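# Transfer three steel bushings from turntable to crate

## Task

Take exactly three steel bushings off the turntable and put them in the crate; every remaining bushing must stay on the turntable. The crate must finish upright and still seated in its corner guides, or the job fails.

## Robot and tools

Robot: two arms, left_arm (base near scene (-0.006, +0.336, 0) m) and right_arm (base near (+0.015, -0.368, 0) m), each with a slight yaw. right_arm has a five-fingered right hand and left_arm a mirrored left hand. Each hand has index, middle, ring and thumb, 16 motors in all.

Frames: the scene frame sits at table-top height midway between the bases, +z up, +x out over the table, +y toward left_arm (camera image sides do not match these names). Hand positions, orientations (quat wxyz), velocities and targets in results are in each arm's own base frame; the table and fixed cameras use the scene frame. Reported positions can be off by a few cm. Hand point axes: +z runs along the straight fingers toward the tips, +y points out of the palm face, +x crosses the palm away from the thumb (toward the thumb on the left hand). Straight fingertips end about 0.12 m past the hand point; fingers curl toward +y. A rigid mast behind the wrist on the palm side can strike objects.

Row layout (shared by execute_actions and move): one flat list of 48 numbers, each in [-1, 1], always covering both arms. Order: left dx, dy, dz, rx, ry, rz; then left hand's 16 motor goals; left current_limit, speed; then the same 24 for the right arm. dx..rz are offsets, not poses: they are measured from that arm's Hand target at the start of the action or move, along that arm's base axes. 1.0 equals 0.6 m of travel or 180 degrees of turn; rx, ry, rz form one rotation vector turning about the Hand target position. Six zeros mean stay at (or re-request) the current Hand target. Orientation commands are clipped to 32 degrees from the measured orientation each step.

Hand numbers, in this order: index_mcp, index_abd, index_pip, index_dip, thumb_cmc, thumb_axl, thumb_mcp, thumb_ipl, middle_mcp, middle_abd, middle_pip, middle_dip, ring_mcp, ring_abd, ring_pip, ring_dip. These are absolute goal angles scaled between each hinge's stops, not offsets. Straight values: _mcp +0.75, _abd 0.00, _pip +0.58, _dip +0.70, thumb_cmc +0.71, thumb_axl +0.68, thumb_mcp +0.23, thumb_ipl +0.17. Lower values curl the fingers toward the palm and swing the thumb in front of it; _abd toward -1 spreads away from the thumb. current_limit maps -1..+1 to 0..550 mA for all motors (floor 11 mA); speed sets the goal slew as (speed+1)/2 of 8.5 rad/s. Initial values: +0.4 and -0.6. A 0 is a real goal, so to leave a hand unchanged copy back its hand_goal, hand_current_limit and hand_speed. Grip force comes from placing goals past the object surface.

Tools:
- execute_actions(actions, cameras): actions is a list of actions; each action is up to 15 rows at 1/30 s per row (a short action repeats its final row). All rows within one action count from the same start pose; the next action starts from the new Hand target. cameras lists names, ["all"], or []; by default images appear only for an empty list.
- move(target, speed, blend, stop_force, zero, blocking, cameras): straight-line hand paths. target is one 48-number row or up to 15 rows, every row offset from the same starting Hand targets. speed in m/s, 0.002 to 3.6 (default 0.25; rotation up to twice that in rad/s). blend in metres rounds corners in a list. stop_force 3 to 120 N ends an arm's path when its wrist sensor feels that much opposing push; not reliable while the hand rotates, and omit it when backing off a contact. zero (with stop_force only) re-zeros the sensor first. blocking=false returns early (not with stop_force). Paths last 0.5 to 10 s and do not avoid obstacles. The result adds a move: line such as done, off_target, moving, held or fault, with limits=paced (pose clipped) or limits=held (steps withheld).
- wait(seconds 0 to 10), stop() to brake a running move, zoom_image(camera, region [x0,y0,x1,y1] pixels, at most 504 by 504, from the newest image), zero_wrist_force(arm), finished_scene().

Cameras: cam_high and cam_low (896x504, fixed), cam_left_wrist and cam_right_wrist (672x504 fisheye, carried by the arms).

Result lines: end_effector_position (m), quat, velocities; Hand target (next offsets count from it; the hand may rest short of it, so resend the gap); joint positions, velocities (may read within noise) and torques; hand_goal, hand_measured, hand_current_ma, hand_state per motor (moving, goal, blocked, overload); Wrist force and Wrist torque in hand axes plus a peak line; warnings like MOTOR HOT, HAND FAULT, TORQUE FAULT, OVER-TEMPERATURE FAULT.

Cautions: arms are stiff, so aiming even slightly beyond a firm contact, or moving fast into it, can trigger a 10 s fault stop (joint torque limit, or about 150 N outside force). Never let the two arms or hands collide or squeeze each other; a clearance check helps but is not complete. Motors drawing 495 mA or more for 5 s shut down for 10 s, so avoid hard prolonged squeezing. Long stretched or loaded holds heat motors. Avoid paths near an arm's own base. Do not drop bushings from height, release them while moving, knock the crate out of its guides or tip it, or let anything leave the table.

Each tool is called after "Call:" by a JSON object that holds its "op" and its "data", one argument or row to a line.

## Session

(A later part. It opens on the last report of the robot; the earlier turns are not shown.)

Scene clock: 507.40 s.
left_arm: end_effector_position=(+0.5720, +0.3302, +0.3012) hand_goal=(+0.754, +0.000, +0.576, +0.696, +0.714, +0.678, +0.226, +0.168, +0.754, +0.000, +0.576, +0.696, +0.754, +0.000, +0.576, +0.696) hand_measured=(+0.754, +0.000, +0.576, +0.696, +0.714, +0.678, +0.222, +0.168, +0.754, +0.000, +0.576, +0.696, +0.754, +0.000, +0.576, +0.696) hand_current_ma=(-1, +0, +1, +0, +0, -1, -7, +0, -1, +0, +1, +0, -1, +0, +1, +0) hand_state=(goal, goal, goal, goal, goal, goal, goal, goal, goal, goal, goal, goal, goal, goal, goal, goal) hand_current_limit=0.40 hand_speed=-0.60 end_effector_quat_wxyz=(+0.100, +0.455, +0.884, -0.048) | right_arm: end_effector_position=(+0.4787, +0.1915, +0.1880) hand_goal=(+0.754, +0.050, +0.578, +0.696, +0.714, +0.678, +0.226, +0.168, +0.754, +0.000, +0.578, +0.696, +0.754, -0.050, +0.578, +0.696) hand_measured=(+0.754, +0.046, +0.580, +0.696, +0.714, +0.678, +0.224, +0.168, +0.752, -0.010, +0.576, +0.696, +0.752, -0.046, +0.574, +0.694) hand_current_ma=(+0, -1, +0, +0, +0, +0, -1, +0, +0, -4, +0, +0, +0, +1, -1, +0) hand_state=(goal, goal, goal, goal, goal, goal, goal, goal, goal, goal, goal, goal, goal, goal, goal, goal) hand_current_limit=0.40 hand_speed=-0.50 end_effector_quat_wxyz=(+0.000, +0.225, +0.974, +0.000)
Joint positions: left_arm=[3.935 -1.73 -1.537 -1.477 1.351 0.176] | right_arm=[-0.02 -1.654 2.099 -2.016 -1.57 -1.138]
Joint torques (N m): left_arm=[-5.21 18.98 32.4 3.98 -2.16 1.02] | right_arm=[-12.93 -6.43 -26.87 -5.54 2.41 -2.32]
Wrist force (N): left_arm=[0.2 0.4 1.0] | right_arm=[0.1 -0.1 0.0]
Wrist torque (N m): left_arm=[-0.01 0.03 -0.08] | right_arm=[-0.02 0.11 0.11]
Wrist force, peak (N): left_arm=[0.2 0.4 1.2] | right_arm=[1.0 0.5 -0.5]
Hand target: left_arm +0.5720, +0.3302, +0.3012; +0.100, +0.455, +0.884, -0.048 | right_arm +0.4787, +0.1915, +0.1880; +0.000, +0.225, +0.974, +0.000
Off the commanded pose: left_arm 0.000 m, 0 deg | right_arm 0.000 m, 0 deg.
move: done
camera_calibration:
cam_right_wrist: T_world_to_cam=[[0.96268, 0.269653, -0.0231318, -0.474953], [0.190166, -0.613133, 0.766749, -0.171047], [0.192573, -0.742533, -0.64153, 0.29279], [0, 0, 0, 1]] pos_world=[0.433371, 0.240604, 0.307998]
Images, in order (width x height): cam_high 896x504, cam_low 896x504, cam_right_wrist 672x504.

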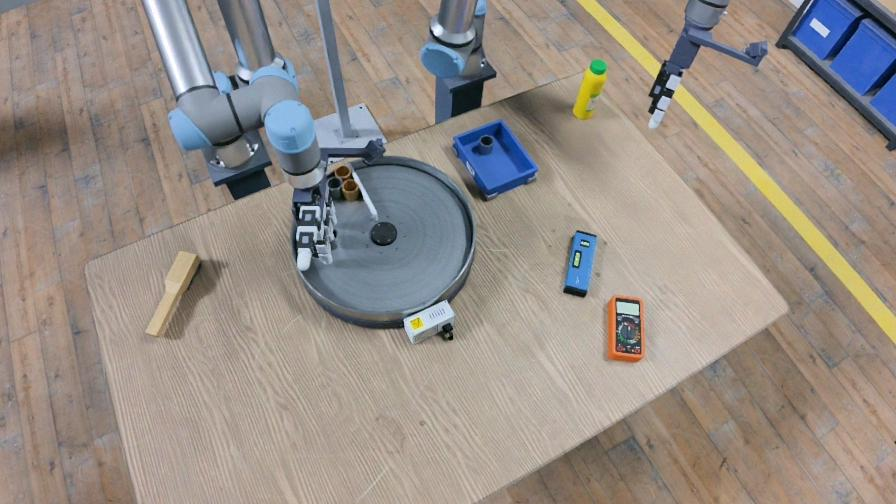

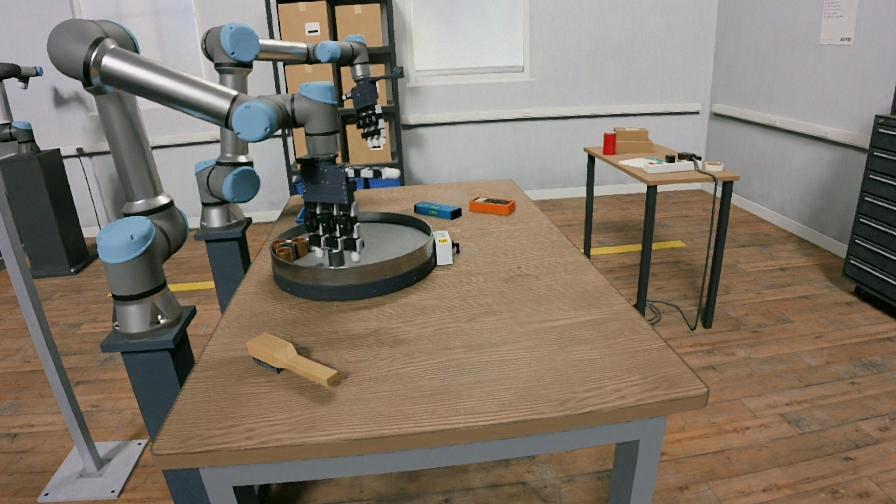

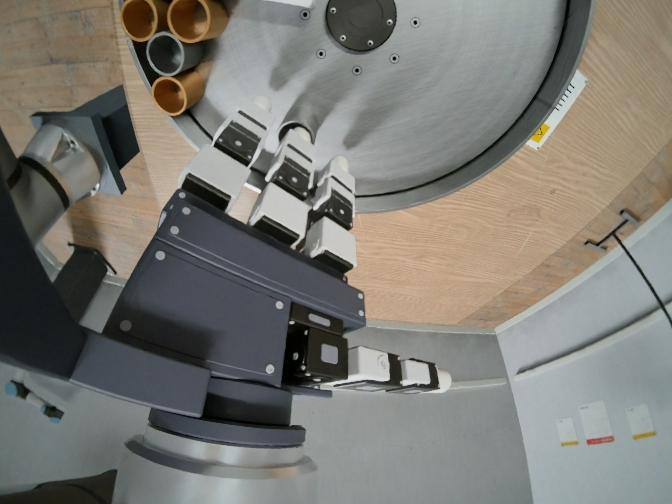

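Call:
{"op": "move", "data": {
  "target": [
    [0,0,0,0,0,0,0.754,0,0.576,0.696,0.714,0.678,0.226,0.168,0.754,0,0.576,0.696,0.754,0,0.576,0.696,0.4,-0.6,0,0,0,0,0,0,0.753,-0.42,0.577,0.696,0.714,0.678,0.226,0.168,0.753,0.0,0.577,0.696,0.753,0.42,0.577,0.696,0.6,-0.85],
    [0,0,0,0,0,0,0.754,0,0.576,0.696,0.714,0.678,0.226,0.168,0.754,0,0.576,0.696,0.754,0,0.576,0.696,0.4,-0.6,0,0,0.1,0,0,0,0.753,-0.42,0.577,0.696,0.714,0.678,0.226,0.168,0.753,0.0,0.577,0.696,0.753,0.42,0.577,0.696,0.6,-0.85],
    [0,0,0,0,0,0,0.754,0,0.576,0.696,0.714,0.678,0.226,0.168,0.754,0,0.576,0.696,0.754,0,0.576,0.696,0.4,-0.6,0,0.06,0.13,0,0,-0.03,0.753,-0.42,0.577,0.696,0.714,0.678,0.226,0.168,0.753,0.0,0.577,0.696,0.753,0.42,0.577,0.696,0.6,-0.85],
    [0,0,0,0,0,0,0.754,0,0.576,0.696,0.714,0.678,0.226,0.168,0.754,0,0.576,0.696,0.754,0,0.576,0.696,0.4,-0.6,-0.0988,0.6412,0.0833,0,0,-0.3667,0.753,-0.42,0.577,0.696,0.714,0.678,0.226,0.168,0.753,0.0,0.577,0.696,0.753,0.42,0.577,0.696,0.6,-0.85]
  ],
  "speed": [0.1, 0.1, 0.2, 0.32],
  "blend": [0, 0.01, 0.02, 0],
  "cameras": ["cam_high", "cam_right_wrist"]
}}

Call:
{"op": "zoom_image", "data": {
  "camera": "cam_high",
  "region": [420, 80, 560, 220]
}}

Call:
{"op": "zoom_image", "data": {
  "camera": "cam_right_wrist",
  "region": [180, 20, 400, 220]
}}

Call:
{"op": "zoom_image", "data": {
  "camera": "cam_high",
  "region": [300, 140, 400, 220]
}}

Scene clock: 533.07 s.
left_arm: end_effector_position=(+0.5720, +0.3302, +0.3012) hand_goal=(+0.754, +0.000, +0.576, +0.696, +0.714, +0.678, +0.226, +0.168, +0.754, +0.000, +0.576, +0.696, +0.754, +0.000, +0.576, +0.696) hand_measured=(+0.754, +0.000, +0.576, +0.696, +0.714, +0.678, +0.222, +0.168, +0.754, +0.000, +0.576, +0.696, +0.754, +0.000, +0.576, +0.696) hand_current_ma=(-1, +0, +1, +0, +0, -1, -7, +0, -1, +0, +1, +0, -1, +0, +1, +0) hand_state=(goal, goal, goal, goal, goal, goal, goal, goal, goal, goal, goal, goal, goal, goal, goal, goal) hand_current_limit=0.40 hand_speed=-0.60 end_effector_quat_wxyz=(+0.100, +0.455, +0.884, -0.048) | right_arm: end_effector_position=(+0.4194, +0.5762, +0.2379) hand_goal=(+0.754, -0.420, +0.578, +0.696, +0.714, +0.678, +0.226, +0.168, +0.754, +0.000, +0.578, +0.696, +0.754, +0.420, +0.578, +0.696) hand_measured=(+0.754, -0.188, +0.578, +0.696, +0.714, +0.678, +0.224, +0.168, +0.752, -0.002, +0.576, +0.696, +0.754, +0.176, +0.576, +0.694) hand_current_ma=(+0, +440, +0, +0, +0, +0, -1, +0, +0, +0, +0, +0, +0, -440, +0, +0) hand_state=(goal, blocked, goal, goal, goal, goal, goal, goal, goal, goal, goal, goal, goal, blocked, goal, goal) hand_current_limit=0.60 hand_speed=-0.85 end_effector_quat_wxyz=(+0.000, +0.719, +0.695, +0.000)
Joint positions: left_arm=[3.935 -1.73 -1.537 -1.477 1.351 0.176] | right_arm=[0.868 -1.104 1.296 -1.763 -1.572 0.902]
Joint torques (N m): left_arm=[-6.19 19.26 32.75 3.86 -2.06 0.62] | right_arm=[13.95 -31.44 -28.24 -0.12 -2.35 2.76]
Wrist force (N): left_arm=[0.2 0.4 1.0] | right_arm=[-0.3 0.7 1.2]
Wrist torque (N m): left_arm=[-0.02 0.03 -0.08] | right_arm=[-0.06 0.00 -0.10]
Wrist force, peak (N): left_arm=[0.3 0.0 1.3] | right_arm=[0.7 0.7 1.4]
Hand target: left_arm +0.5720, +0.3302, +0.3012; +0.100, +0.455, +0.884, -0.048 | right_arm +0.4194, +0.5762, +0.2379; +0.000, +0.719, +0.695, +0.000
Off the commanded pose: left_arm 0.000 m, 0 deg | right_arm 0.000 m, 0 deg.
move: done
camera_calibration:
cam_right_wrist: T_world_to_cam=[[0.637889, -0.76978, -0.0231653, 0.214636], [-0.482806, -0.423157, 0.766705, 0.210518], [-0.599996, -0.477888, -0.641582, 0.801817], [0, 0, 0, 1]] pos_world=[0.445813, 0.637483, 0.357998]
Images, in order (width x height): cam_high 896x504, cam_right_wrist 672x504.

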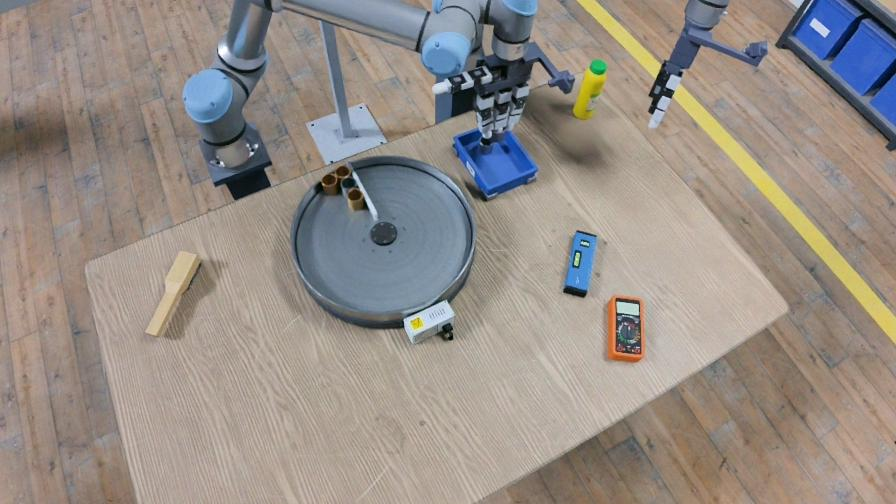

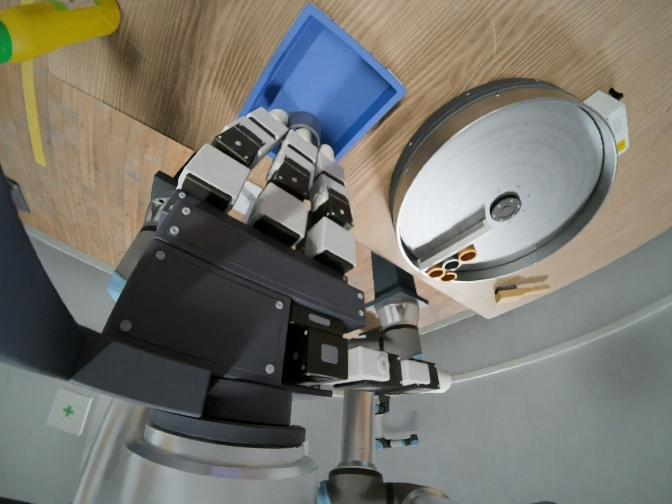

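Scaled by 3.600 from the camera's 896x504 image, which has a finer 1280x720 frame.

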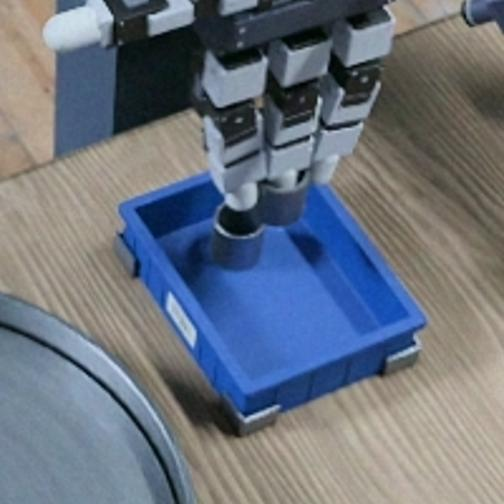

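Scaled by 2.291 from the camera's 672x504 image, which has a finer 960x720 frame.

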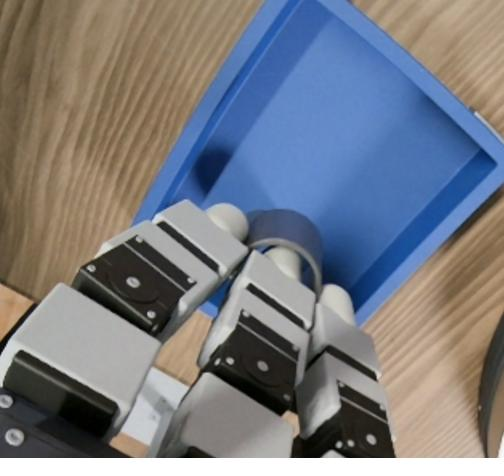

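Scaled by 5.040 from the camera's 896x504 image, which has a finer 1280x720 frame.

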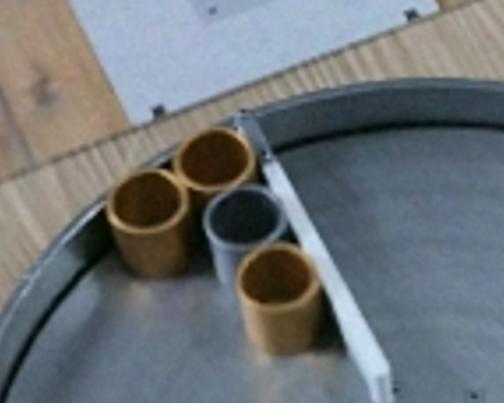

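Call:
{"op": "move", "data": {
  "target": [
    [0,0,0,0,0,0,0.754,0,0.576,0.696,0.714,0.678,0.226,0.168,0.754,0,0.576,0.696,0.754,0,0.576,0.696,0.4,-0.6,0,0,-0.1643,0,0,0,0.753,-0.42,0.577,0.696,0.714,0.678,0.226,0.168,0.753,0.0,0.577,0.696,0.753,0.42,0.577,0.696,0.6,-0.85],
    [0,0,0,0,0,0,0.754,0,0.576,0.696,0.714,0.678,0.226,0.168,0.754,0,0.576,0.696,0.754,0,0.576,0.696,0.4,-0.6,0,0,-0.1643,0,0,0,0.753,-0.09,0.577,0.696,0.714,0.678,0.226,0.168,0.753,0.0,0.577,0.696,0.753,0.09,0.577,0.696,0.4,-0.85],
    [0,0,0,0,0,0,0.754,0,0.576,0.696,0.714,0.678,0.226,0.168,0.754,0,0.576,0.696,0.754,0,0.576,0.696,0.4,-0.6,0,0,0,0,0,0,0.753,-0.09,0.577,0.696,0.714,0.678,0.226,0.168,0.753,0.0,0.577,0.696,0.753,0.09,0.577,0.696,0.4,-0.85],
    [0,0,0,0,0,0,0.754,0,0.576,0.696,0.714,0.678,0.226,0.168,0.754,0,0.576,0.696,0.754,0,0.576,0.696,0.4,-0.6,-0.0612,-0.5688,-0.005,0,0,0.15,0.753,0.05,0.577,0.696,0.714,0.678,0.226,0.168,0.753,0.0,0.577,0.696,0.479,0,-0.883,-0.609,0.4,-0.5]
  ],
  "speed": [0.09, 0.09, 0.1, 0.3],
  "blend": [0,0,0.01,0],
  "cameras": ["cam_high", "cam_low", "cam_right_wrist"]
}}

Call:
{"op": "zoom_image", "data": {
  "camera": "cam_high",
  "region": [300, 110, 540, 230]
}}

Call:
{"op": "zoom_image", "data": {
  "camera": "cam_low",
  "region": [265, 190, 365, 280]
}}

Call:
{"op": "zoom_image", "data": {
  "camera": "cam_right_wrist",
  "region": [220, 80, 370, 200]
}}

Scene clock: 566.93 s.
left_arm: end_effector_position=(+0.5720, +0.3302, +0.3012) hand_goal=(+0.754, +0.000, +0.576, +0.696, +0.714, +0.678, +0.226, +0.168, +0.754, +0.000, +0.576, +0.696, +0.754, +0.000, +0.576, +0.696) hand_measured=(+0.754, +0.000, +0.576, +0.696, +0.714, +0.678, +0.222, +0.168, +0.754, +0.000, +0.576, +0.696, +0.754, +0.000, +0.576, +0.696) hand_current_ma=(-1, +0, +1, +0, +0, -1, -7, +0, -1, +0, +1, +0, -1, +0, +1, +0) hand_state=(goal, goal, goal, goal, goal, goal, goal, goal, goal, goal, goal, goal, goal, goal, goal, goal) hand_current_limit=0.40 hand_speed=-0.60 end_effector_quat_wxyz=(+0.100, +0.455, +0.884, -0.048) | right_arm: end_effector_position=(+0.3827, +0.2350, +0.2349) hand_goal=(+0.754, +0.050, +0.578, +0.696, +0.714, +0.678, +0.226, +0.168, +0.754, +0.000, +0.578, +0.696, +0.480, +0.000, -0.882, -0.608) hand_measured=(+0.754, +0.046, +0.580, +0.696, +0.714, +0.678, +0.224, +0.168, +0.752, -0.002, +0.576, +0.696, +0.486, +0.004, -0.876, -0.606) hand_current_ma=(+0, -1, +0, +0, +0, +0, -1, +0, +0, +0, +0, +0, +3, +1, +2, +0) hand_state=(goal, goal, goal, goal, goal, goal, goal, goal, goal, goal, goal, goal, goal, goal, goal, goal) hand_current_limit=0.40 hand_speed=-0.50 end_effector_quat_wxyz=(+0.000, +0.537, +0.844, +0.000)
Joint positions: left_arm=[3.935 -1.73 -1.537 -1.477 1.351 0.176] | right_arm=[0.268 -1.895 2.155 -1.832 -1.571 -0.169]
Joint torques (N m): left_arm=[-5.98 19.28 31.81 3.89 -2.04 0.07] | right_arm=[-13.48 -21.4 -15.73 -0.23 2.59 -2.46]
Wrist force (N): left_arm=[0.5 0.3 1.1] | right_arm=[-0.2 0.4 -0.3]
Wrist torque (N m): left_arm=[-0.03 -0.01 -0.05] | right_arm=[0.07 0.04 0.11]
Wrist force, peak (N): left_arm=[0.3 0.2 1.3] | right_arm=[0.6 -0.1 -5.5]
Hand target: left_arm +0.5720, +0.3302, +0.3012; +0.100, +0.455, +0.884, -0.048 | right_arm +0.3827, +0.2350, +0.2349; +0.000, +0.537, +0.844, +0.000
Off the commanded pose: left_arm 0.000 m, 0 deg | right_arm 0.000 m, 0 deg.
move: done
camera_calibration:
cam_right_wrist: T_world_to_cam=[[0.917812, -0.396339, -0.0231518, -0.219532], [-0.238089, -0.596139, 0.766767, -0.00231694], [-0.317701, -0.698236, -0.641507, 0.558534], [0, 0, 0, 1]] pos_world=[0.378385, 0.301599, 0.354998]
Images, in order (width x height): cam_high 896x504, cam_low 896x504, cam_right_wrist 672x504.

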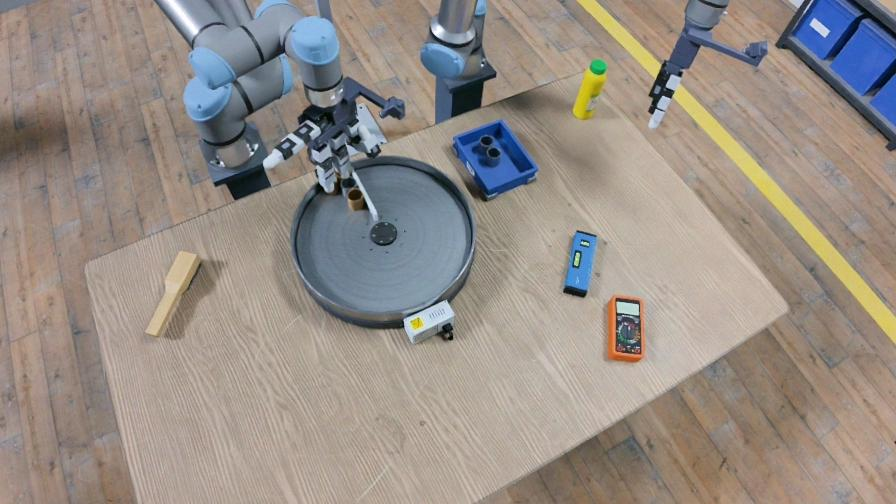

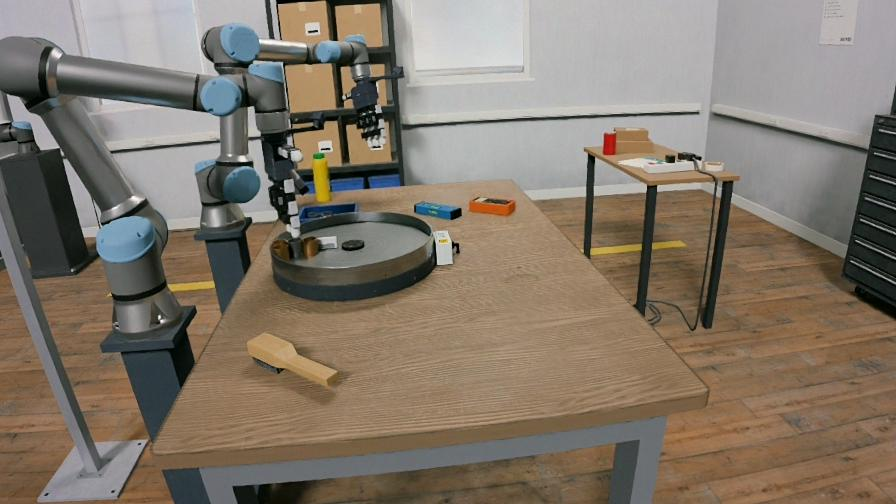

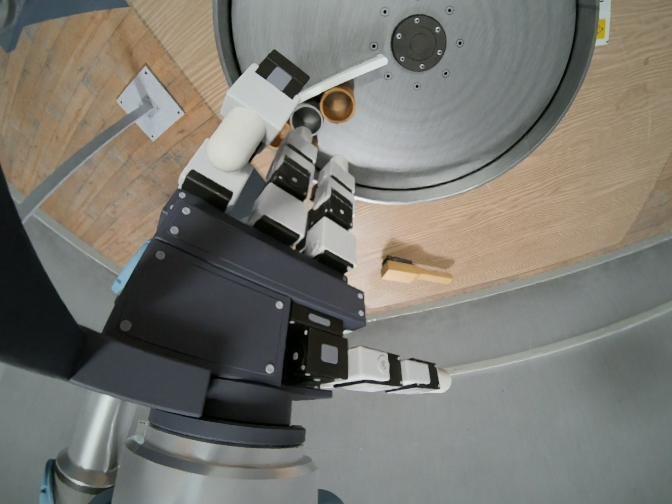

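Scaled by 2.100 from the camera's 896x504 image, which has a finer 1280x720 frame.

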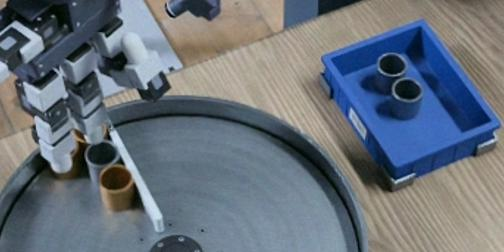

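Scaled by 5.040 from the camera's 896x504 image, which has a finer 1280x720 frame.

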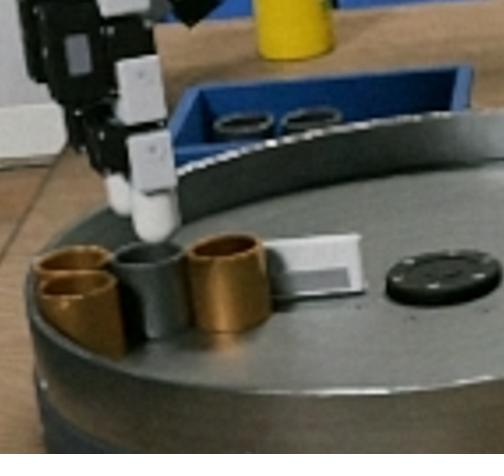

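Scaled by 3.360 from the camera's 672x504 image, which has a finer 960x720 frame.

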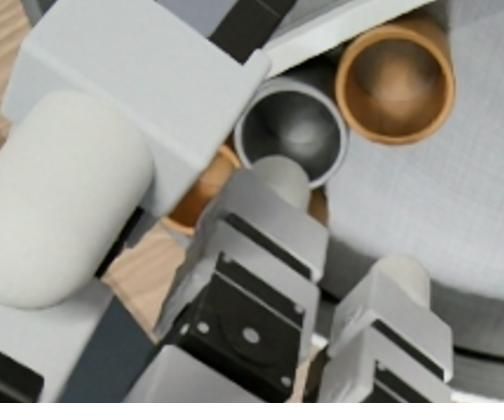

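Call:
{"op": "move", "data": {
  "target": [0,0,0,0,0,0,0.754,0,0.576,0.696,0.714,0.678,0.226,0.168,0.754,0,0.576,0.696,0.754,0,0.576,0.696,0.4,-0.6,0.0018,0.0082,-0.0783,0,0,0,0.753,0.05,0.577,0.696,0.714,0.678,0.226,0.168,0.753,0.0,0.577,0.696,0.479,0,-0.883,-0.609,0.4,-0.5],
  "speed": 0.08,
  "stop_force": 8,
  "cameras": ["cam_right_wrist"]
}}

Call:
{"op": "zoom_image", "data": {
  "camera": "cam_right_wrist",
  "region": [220, 80, 370, 200]
}}

Call:
{"op": "move", "data": {
  "target": [
    [0,0,0,0,0,0,0.754,0,0.576,0.696,0.714,0.678,0.226,0.168,0.754,0,0.576,0.696,0.754,0,0.576,0.696,0.4,-0.6,0.0358,-0.0843,0,0,0,0,0.753,0.05,0.577,0.696,0.714,0.678,0.226,0.168,0.753,0.0,0.577,0.696,0.479,0,-0.883,-0.609,0.4,-0.7],
    [0,0,0,0,0,0,0.754,0,0.576,0.696,0.714,0.678,0.226,0.168,0.754,0,0.576,0.696,0.754,0,0.576,0.696,0.4,-0.6,0.1785,-0.1302,0,0,0,0,0.753,0.05,0.577,0.696,0.714,0.678,0.226,0.168,0.753,0.0,0.577,0.696,0.479,0,-0.883,-0.609,0.4,-0.7],
    [0,0,0,0,0,0,0.754,0,0.576,0.696,0.714,0.678,0.226,0.168,0.754,0,0.576,0.696,0.754,0,0.576,0.696,0.4,-0.6,0.1785,-0.1302,0,0,0,0,0.753,0.05,0.577,0.696,0.714,0.678,0.226,0.168,0.753,0.0,0.577,0.696,0.753,-0.05,0.577,0.696,0.4,-0.5]
  ],
  "speed": 0.07,
  "blend": [0.01, 0, 0],
  "cameras": ["cam_high", "cam_low", "cam_right_wrist"]
}}

Call:
{"op": "zoom_image", "data": {
  "camera": "cam_low",
  "region": [265, 190, 375, 280]
}}

Call:
{"op": "zoom_image", "data": {
  "camera": "cam_right_wrist",
  "region": [210, 80, 370, 220]
}}

Scene clock: 596.87 s.
left_arm: end_effector_position=(+0.5720, +0.3302, +0.3012) hand_goal=(+0.754, +0.000, +0.576, +0.696, +0.714, +0.678, +0.226, +0.168, +0.754, +0.000, +0.576, +0.696, +0.754, +0.000, +0.576, +0.696) hand_measured=(+0.754, +0.000, +0.576, +0.696, +0.714, +0.678, +0.222, +0.168, +0.754, +0.000, +0.576, +0.696, +0.754, +0.000, +0.576, +0.696) hand_current_ma=(-1, +0, +1, +0, +0, -1, -7, +0, -1, +0, +1, +0, -1, +0, +1, +0) hand_state=(goal, goal, goal, goal, goal, goal, goal, goal, goal, goal, goal, goal, goal, goal, goal, goal) hand_current_limit=0.40 hand_speed=-0.60 end_effector_quat_wxyz=(+0.100, +0.455, +0.884, -0.048) | right_arm: end_effector_position=(+0.3837, +0.2399, +0.1880) hand_goal=(+0.754, +0.050, +0.578, +0.696, +0.714, +0.678, +0.226, +0.168, +0.754, +0.000, +0.578, +0.696, +0.480, +0.000, -0.882, -0.608) hand_measured=(+0.754, +0.046, +0.580, +0.696, +0.714, +0.678, +0.224, +0.168, +0.752, -0.002, +0.576, +0.696, +0.486, +0.004, -0.876, -0.606) hand_current_ma=(+0, -1, +0, +0, +0, +0, -1, +0, +0, +0, +0, +0, +3, +1, +2, +0) hand_state=(goal, goal, goal, goal, goal, goal, goal, goal, goal, goal, goal, goal, goal, goal, goal, goal) hand_current_limit=0.40 hand_speed=-0.50 end_effector_quat_wxyz=(+0.000, +0.537, +0.844, +0.000)
Joint positions: left_arm=[3.935 -1.73 -1.537 -1.477 1.351 0.176] | right_arm=[0.281 -1.839 2.245 -1.978 -1.571 -0.156]
Joint torques (N m): left_arm=[-5.78 19.1 31.15 3.96 -1.89 -0.5] | right_arm=[12.67 2.44 -15.77 -5.34 -1.83 2.63]
Wrist force (N): left_arm=[0.3 0.3 0.9] | right_arm=[-0.2 0.4 -0.1]
Wrist torque (N m): left_arm=[-0.02 0.00 -0.07] | right_arm=[0.07 0.03 -0.03]
Wrist force, peak (N): left_arm=[0.5 0.3 1.2] | right_arm=[-0.4 0.3 -1.0]
Hand target: left_arm +0.5720, +0.3302, +0.3012; +0.100, +0.455, +0.884, -0.048 | right_arm +0.3837, +0.2399, +0.1880; +0.000, +0.537, +0.844, +0.000
Off the commanded pose: left_arm 0.000 m, 0 deg | right_arm 0.000 m, 0 deg.
move: done
camera_calibration:
cam_right_wrist: T_world_to_cam=[[0.917813, -0.396338, -0.0231526, -0.219688], [-0.238088, -0.596139, 0.766767, 0.0369039], [-0.317701, -0.698236, -0.641507, 0.532154], [0, 0, 0, 1]] pos_world=[0.379485, 0.306499, 0.307998]
Images, in order (width x height): cam_right_wrist 672x504.

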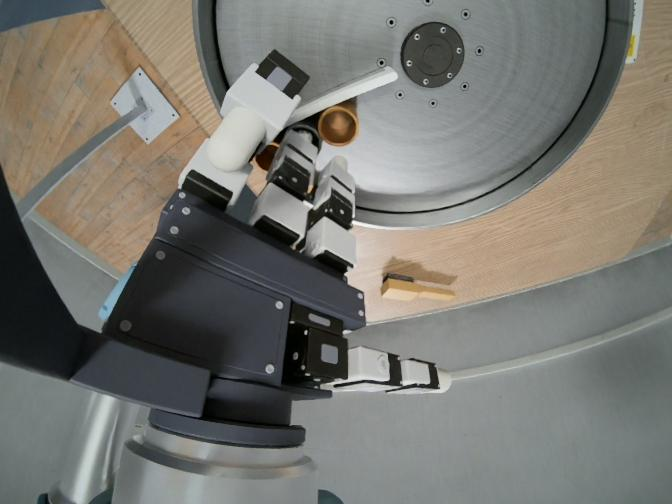

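Scaled by 3.360 from the camera's 672x504 image, which has a finer 960x720 frame.

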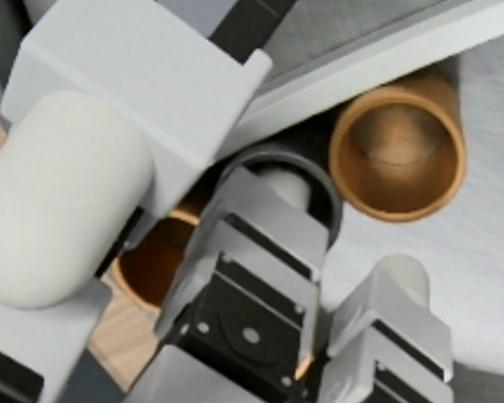

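Scene clock: 600.50 s.
left_arm: end_effector_position=(+0.5720, +0.3302, +0.3012) hand_goal=(+0.754, +0.000, +0.576, +0.696, +0.714, +0.678, +0.226, +0.168, +0.754, +0.000, +0.576, +0.696, +0.754, +0.000, +0.576, +0.696) hand_measured=(+0.754, +0.000, +0.576, +0.696, +0.714, +0.678, +0.222, +0.168, +0.754, +0.000, +0.576, +0.696, +0.754, +0.000, +0.576, +0.696) hand_current_ma=(-1, +0, +1, +0, +0, -1, -7, +0, -1, +0, +1, +0, -1, +0, +1, +0) hand_state=(goal, goal, goal, goal, goal, goal, goal, goal, goal, goal, goal, goal, goal, goal, goal, goal) hand_current_limit=0.40 hand_speed=-0.60 end_effector_quat_wxyz=(+0.100, +0.455, +0.884, -0.048) | right_arm: end_effector_position=(+0.4908, +0.1618, +0.1880) hand_goal=(+0.754, +0.050, +0.578, +0.696, +0.714, +0.678, +0.226, +0.168, +0.754, +0.000, +0.578, +0.696, +0.754, -0.050, +0.578, +0.696) hand_measured=(+0.754, +0.046, +0.580, +0.696, +0.714, +0.678, +0.224, +0.168, +0.800, -0.044, +0.606, +0.710, +0.752, -0.046, +0.574, +0.694) hand_current_ma=(+0, -1, +0, +0, +0, +0, -1, +0, +66, -45, +28, +9, +0, +1, -1, +0) hand_state=(goal, goal, goal, goal, goal, goal, goal, goal, blocked, blocked, blocked, goal, goal, goal, goal, goal) hand_current_limit=0.40 hand_speed=-0.50 end_effector_quat_wxyz=(+0.000, +0.537, +0.844, +0.000)
Joint positions: left_arm=[3.935 -1.73 -1.537 -1.477 1.351 0.176] | right_arm=[0.032 -1.679 2.12 -2.013 -1.571 -0.405]
Joint torques (N m): left_arm=[-5.57 19.2 31.62 3.93 -1.8 -0.59] | right_arm=[-14.18 -3.45 -26.68 -5.15 -2.78 -2.3]
Wrist force (N): left_arm=[0.3 0.2 0.8] | right_arm=[1.7 -1.1 -4.8]
Wrist torque (N m): left_arm=[-0.02 0.02 -0.07] | right_arm=[0.68 0.46 0.20]
Wrist force, peak (N): left_arm=[0.0 0.1 1.2] | right_arm=[1.9 -2.1 -4.9]
Hand target: left_arm +0.5720, +0.3302, +0.3012; +0.100, +0.455, +0.884, -0.048 | right_arm +0.4908, +0.1618, +0.1880; +0.000, +0.537, +0.844, +0.000
Off the commanded pose: left_arm 0.000 m, 0 deg | right_arm 0.000 m, 0 deg.
move: done
camera_calibration:
cam_right_wrist: T_world_to_cam=[[0.917813, -0.396338, -0.0231526, -0.34894], [-0.238088, -0.596139, 0.766767, 0.0158446], [-0.317701, -0.698236, -0.641507, 0.511648], [0, 0, 0, 1]] pos_world=[0.486585, 0.228399, 0.307998]
Images, in order (width x height): cam_high 896x504, cam_low 896x504, cam_right_wrist 672x504.

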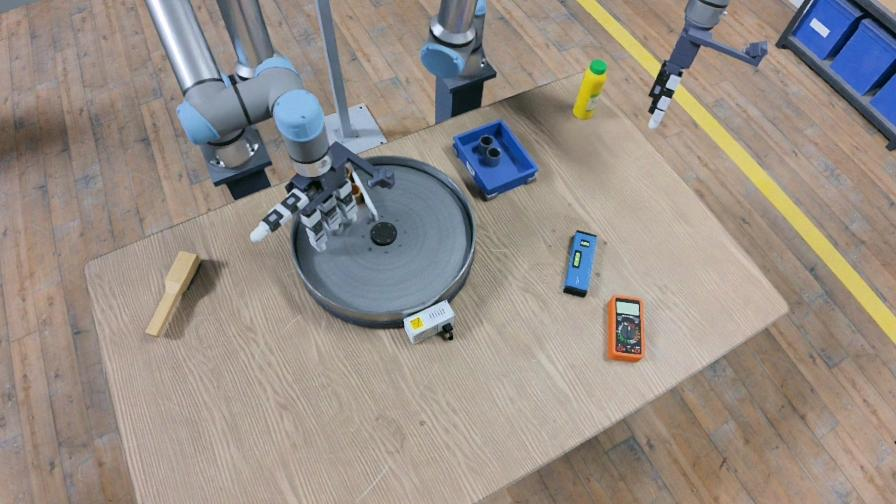

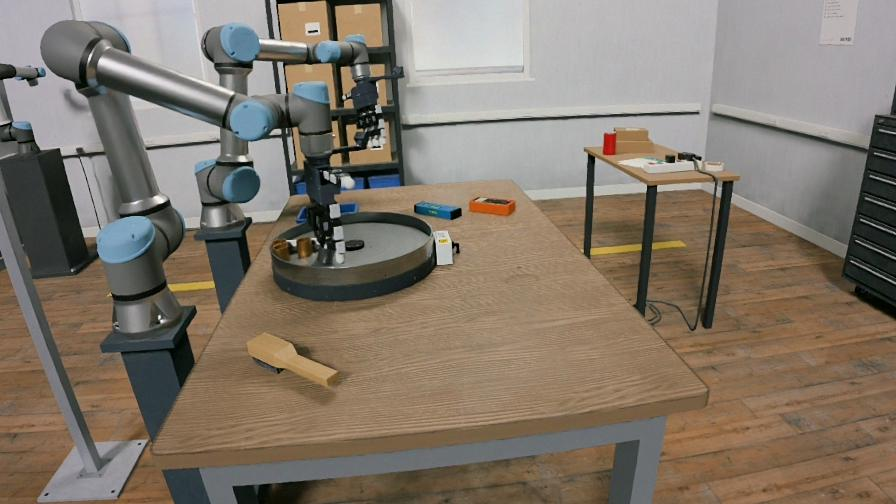

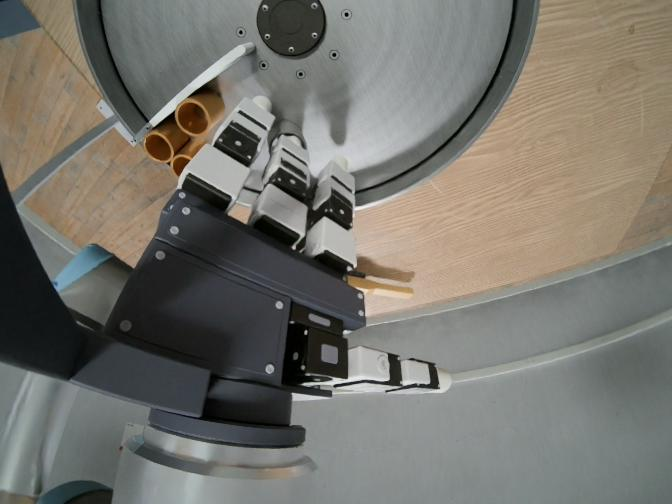

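Scaled by 4.582 from the camera's 896x504 image, which has a finer 1280x720 frame.

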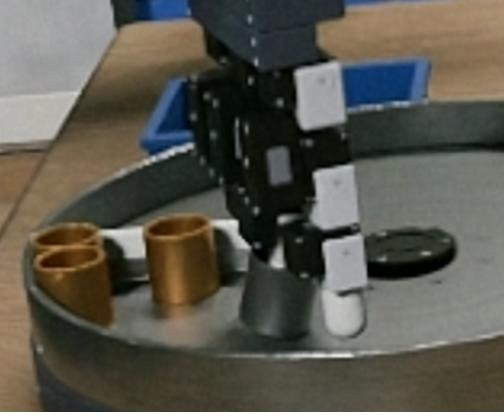

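Scaled by 3.150 from the camera's 672x504 image, which has a finer 960x720 frame.

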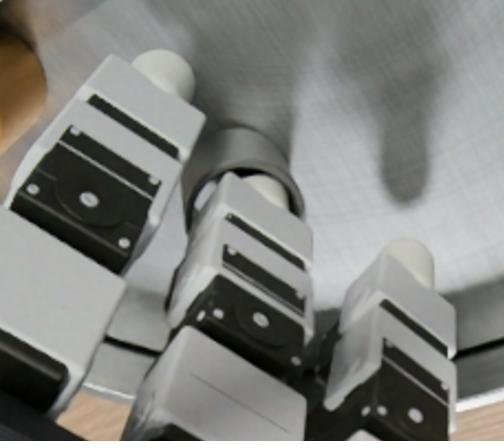

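Call:
{"op": "move", "data": {
  "target": [0,0,0,0,0,0,0.754,0,0.576,0.696,0.714,0.678,0.226,0.168,0.754,0,0.576,0.696,0.754,0,0.576,0.696,0.4,-0.6,-0.012,0.002,0.005,0,0,0,0.753,0.05,0.577,0.696,0.714,0.678,0.226,0.168,0.753,0.0,0.577,0.696,0.753,-0.05,0.577,0.696,0.4,-0.5],
  "speed": 0.05,
  "cameras": ["cam_low", "cam_right_wrist"]
}}

Call:
{"op": "zoom_image", "data": {
  "camera": "cam_low",
  "region": [265, 190, 375, 280]
}}

Call:
{"op": "zoom_image", "data": {
  "camera": "cam_right_wrist",
  "region": [210, 80, 370, 220]
}}

Scene clock: 610.73 s.
left_arm: end_effector_position=(+0.5720, +0.3302, +0.3012) hand_goal=(+0.754, +0.000, +0.576, +0.696, +0.714, +0.678, +0.226, +0.168, +0.754, +0.000, +0.576, +0.696, +0.754, +0.000, +0.576, +0.696) hand_measured=(+0.754, +0.000, +0.576, +0.696, +0.714, +0.678, +0.222, +0.168, +0.754, +0.000, +0.576, +0.696, +0.754, +0.000, +0.576, +0.696) hand_current_ma=(-1, +0, +1, +0, +0, -1, -7, +0, -1, +0, +1, +0, -1, +0, +1, +0) hand_state=(goal, goal, goal, goal, goal, goal, goal, goal, goal, goal, goal, goal, goal, goal, goal, goal) hand_current_limit=0.40 hand_speed=-0.60 end_effector_quat_wxyz=(+0.100, +0.455, +0.884, -0.048) | right_arm: end_effector_position=(+0.4837, +0.1629, +0.1909) hand_goal=(+0.754, +0.050, +0.578, +0.696, +0.714, +0.678, +0.226, +0.168, +0.754, +0.000, +0.578, +0.696, +0.754, -0.050, +0.578, +0.696) hand_measured=(+0.754, +0.046, +0.580, +0.696, +0.714, +0.678, +0.224, +0.168, +0.764, -0.008, +0.586, +0.702, +0.752, -0.046, +0.576, +0.694) hand_current_ma=(+0, -1, +0, +0, +0, +0, -1, +0, +5, -3, +3, +2, +0, +1, -1, +0) hand_state=(goal, goal, goal, goal, goal, goal, goal, goal, goal, goal, goal, goal, goal, goal, goal, goal) hand_current_limit=0.40 hand_speed=-0.50 end_effector_quat_wxyz=(+0.000, +0.537, +0.844, +0.000)
Joint positions: left_arm=[3.935 -1.73 -1.537 -1.477 1.351 0.176] | right_arm=[0.036 -1.699 2.129 -2.002 -1.571 -0.401]
Joint torques (N m): left_arm=[-5.78 19.35 30.94 3.9 -1.81 -0.67] | right_arm=[12.99 -27.59 -15.83 -0.06 -0.62 2.29]
Wrist force (N): left_arm=[0.3 0.3 0.8] | right_arm=[0.1 0.3 0.6]
Wrist torque (N m): left_arm=[-0.02 0.01 -0.06] | right_arm=[0.01 0.07 0.10]
Wrist force, peak (N): left_arm=[0.2 0.1 1.4] | right_arm=[2.1 -1.8 -4.7]
Hand target: left_arm +0.5720, +0.3302, +0.3012; +0.100, +0.455, +0.884, -0.048 | right_arm +0.4836, +0.1630, +0.1910; +0.000, +0.537, +0.844, +0.000
Off the commanded pose: left_arm 0.000 m, 0 deg | right_arm 0.000 m, 0 deg.
move: done
camera_calibration:
cam_right_wrist: T_world_to_cam=[[0.917812, -0.396339, -0.0231518, -0.341786], [-0.238089, -0.596139, 0.766767, 0.0125458], [-0.317701, -0.698236, -0.641507, 0.512123], [0, 0, 0, 1]] pos_world=[0.479385, 0.229599, 0.310998]
Images, in order (width x height): cam_low 896x504, cam_right_wrist 672x504.

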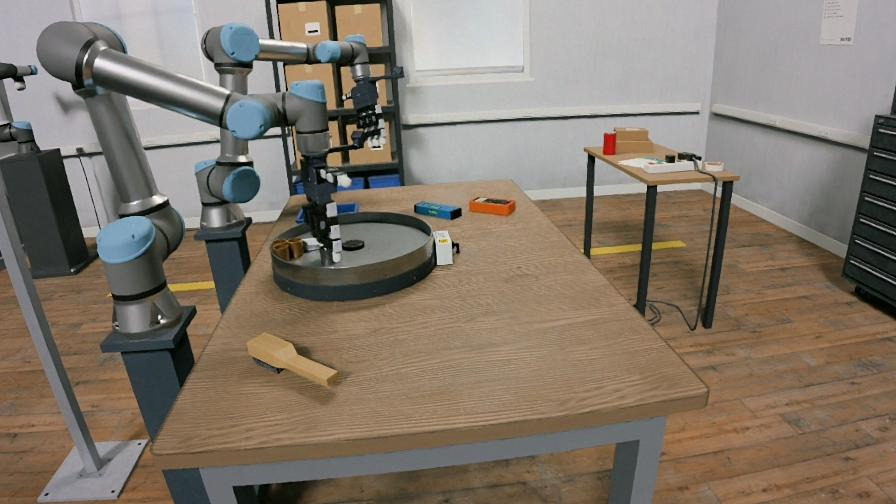

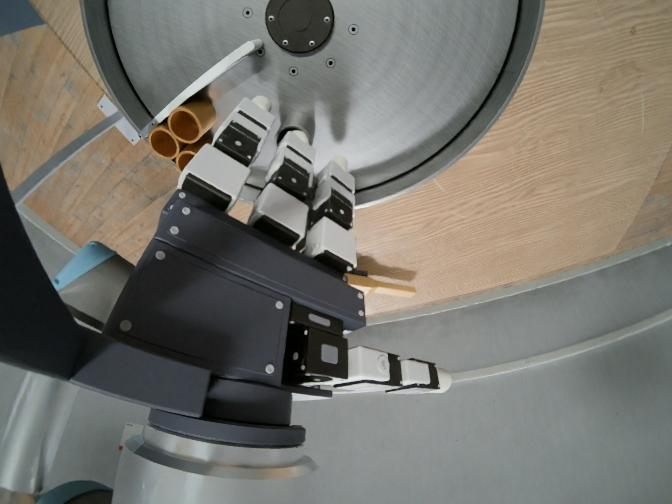

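Scaled by 4.582 from the camera's 896x504 image, which has a finer 1280x720 frame.

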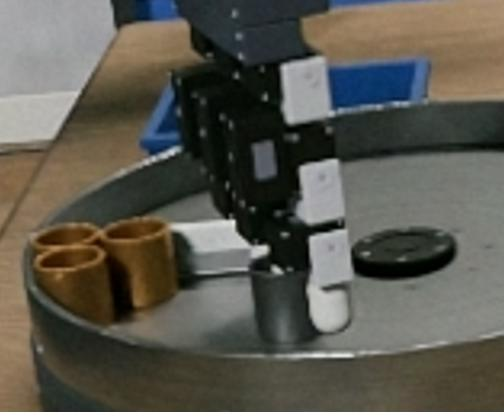

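Scaled by 3.150 from the camera's 672x504 image, which has a finer 960x720 frame.

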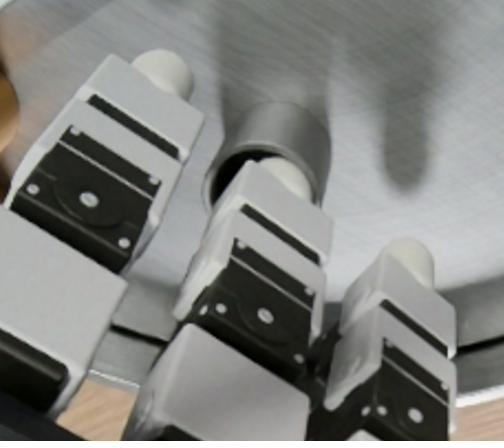

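Call:
{"op": "move", "data": {
  "target": [
    [0,0,0,0,0,0,0.754,0,0.576,0.696,0.714,0.678,0.226,0.168,0.754,0,0.576,0.696,0.754,0,0.576,0.696,0.4,-0.6,0,0,-0.005,0,0,0,0.753,0.05,0.577,0.696,0.714,0.678,0.226,0.168,0.753,0.0,0.577,0.696,0.753,-0.05,0.577,0.696,0.4,-0.5],
    [0,0,0,0,0,0,0.754,0,0.576,0.696,0.714,0.678,0.226,0.168,0.754,0,0.576,0.696,0.754,0,0.576,0.696,0.4,-0.6,0,0,-0.005,0,0,0,0.753,-0.42,0.577,0.696,0.714,0.678,0.226,0.168,0.753,0.0,0.577,0.696,0.753,0.42,0.577,0.696,0.6,-0.85],
    [0,0,0,0,0,0,0.754,0,0.576,0.696,0.714,0.678,0.226,0.168,0.754,0,0.576,0.696,0.754,0,0.576,0.696,0.4,-0.6,0,0,0.1,0,0,0,0.753,-0.42,0.577,0.696,0.714,0.678,0.226,0.168,0.753,0.0,0.577,0.696,0.753,0.42,0.577,0.696,0.6,-0.85],
    [0,0,0,0,0,0,0.754,0,0.576,0.696,0.714,0.678,0.226,0.168,0.754,0,0.576,0.696,0.754,0,0.576,0.696,0.4,-0.6,0,0.06,0.125,0,0,-0.015,0.753,-0.42,0.577,0.696,0.714,0.678,0.226,0.168,0.753,0.0,0.577,0.696,0.753,0.42,0.577,0.696,0.6,-0.85],
    [0,0,0,0,0,0,0.754,0,0.576,0.696,0.714,0.678,0.226,0.168,0.754,0,0.576,0.696,0.754,0,0.576,0.696,0.4,-0.6,-0.0287,0.6833,0.0782,0,0,-0.15,0.753,-0.42,0.577,0.696,0.714,0.678,0.226,0.168,0.753,0.0,0.577,0.696,0.753,0.42,0.577,0.696,0.6,-0.85]
  ],
  "speed": [0.05, 0.1, 0.1, 0.2, 0.28],
  "blend": [0, 0, 0.01, 0.02, 0],
  "cameras": ["cam_high", "cam_right_wrist"]
}}

Call:
{"op": "zoom_image", "data": {
  "camera": "cam_high",
  "region": [420, 80, 560, 220]
}}

Call:
{"op": "zoom_image", "data": {
  "camera": "cam_right_wrist",
  "region": [180, 20, 400, 220]
}}

Scene clock: 630.77 s.
left_arm: end_effector_position=(+0.5720, +0.3302, +0.3012) hand_goal=(+0.754, +0.000, +0.576, +0.696, +0.714, +0.678, +0.226, +0.168, +0.754, +0.000, +0.576, +0.696, +0.754, +0.000, +0.576, +0.696) hand_measured=(+0.754, +0.000, +0.576, +0.696, +0.714, +0.678, +0.222, +0.168, +0.754, +0.000, +0.576, +0.696, +0.754, +0.000, +0.576, +0.696) hand_current_ma=(-1, +0, +1, +0, +0, -1, -7, +0, -1, +0, +1, +0, -1, +0, +1, +0) hand_state=(goal, goal, goal, goal, goal, goal, goal, goal, goal, goal, goal, goal, goal, goal, goal, goal) hand_current_limit=0.40 hand_speed=-0.60 end_effector_quat_wxyz=(+0.100, +0.455, +0.884, -0.048) | right_arm: end_effector_position=(+0.4664, +0.5729, +0.2379) hand_goal=(+0.754, -0.420, +0.578, +0.696, +0.714, +0.678, +0.226, +0.168, +0.754, +0.000, +0.578, +0.696, +0.754, +0.420, +0.578, +0.696) hand_measured=(+0.758, -0.190, +0.580, +0.696, +0.714, +0.678, +0.224, +0.168, +0.756, -0.002, +0.580, +0.698, +0.748, +0.184, +0.576, +0.694) hand_current_ma=(+1, +440, +0, +0, +0, +0, -1, +0, +0, +0, +0, +1, -2, -440, -1, +0) hand_state=(goal, blocked, goal, goal, goal, goal, goal, goal, goal, goal, goal, goal, goal, blocked, goal, goal) hand_current_limit=0.60 hand_speed=-0.85 end_effector_quat_wxyz=(+0.000, +0.719, +0.695, +0.000)
Joint positions: left_arm=[3.935 -1.73 -1.537 -1.477 1.351 0.176] | right_arm=[0.814 -1.052 1.216 -1.735 -1.572 0.848]
Joint torques (N m): left_arm=[-6 19.05 31.54 3.86 -1.72 -0.98] | right_arm=[13.45 -35.55 -28.56 -0.04 -2.42 2.71]
Wrist force (N): left_arm=[0.3 0.3 0.9] | right_arm=[-0.5 0.8 1.1]
Wrist torque (N m): left_arm=[-0.02 0.00 -0.07] | right_arm=[-0.05 0.03 -0.10]
Wrist force, peak (N): left_arm=[0.2 0.3 1.3] | right_arm=[1.7 0.3 1.9]
Hand target: left_arm +0.5720, +0.3302, +0.3012; +0.100, +0.455, +0.884, -0.048 | right_arm +0.4664, +0.5729, +0.2379; +0.000, +0.719, +0.695, +0.000
Off the commanded pose: left_arm 0.000 m, 0 deg | right_arm 0.000 m, 0 deg.
move: done; blend cut to 0.0195 m at target 4
camera_calibration:
cam_right_wrist: T_world_to_cam=[[0.637888, -0.769781, -0.0231663, 0.182114], [-0.482761, -0.42312, 0.766754, 0.231827], [-0.600034, -0.477919, -0.641523, 0.828393], [0, 0, 0, 1]] pos_world=[0.492813, 0.634183, 0.357898]
Images, in order (width x height): cam_high 896x504, cam_right_wrist 672x504.

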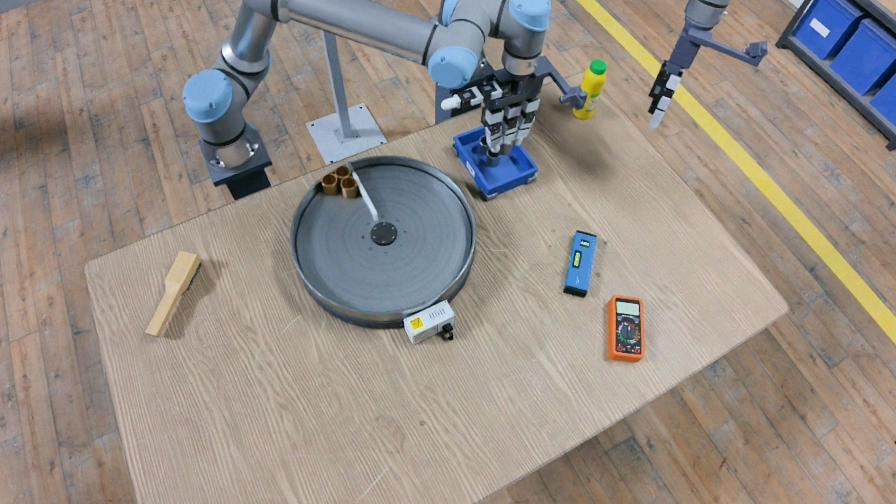

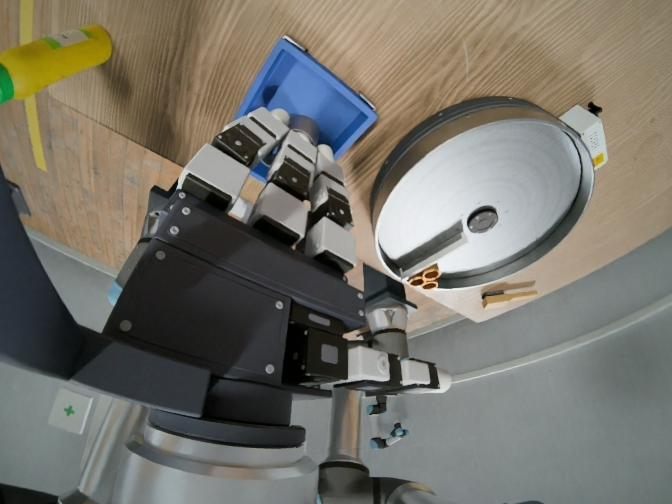

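Scaled by 3.600 from the camera's 896x504 image, which has a finer 1280x720 frame.

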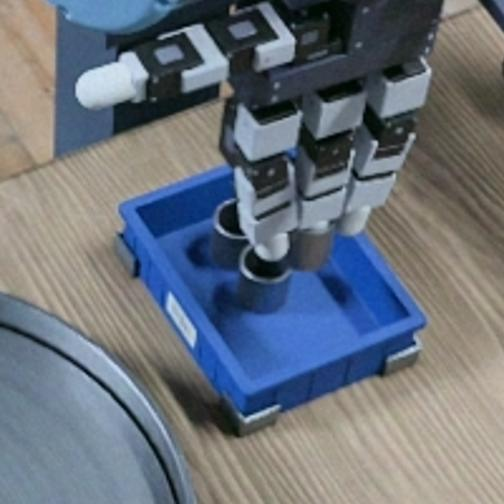

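Scaled by 2.291 from the camera's 672x504 image, which has a finer 960x720 frame.

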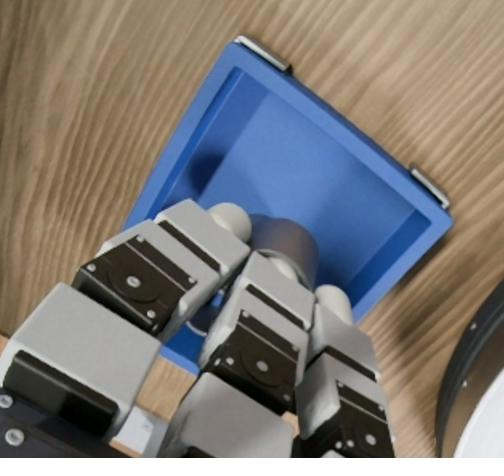

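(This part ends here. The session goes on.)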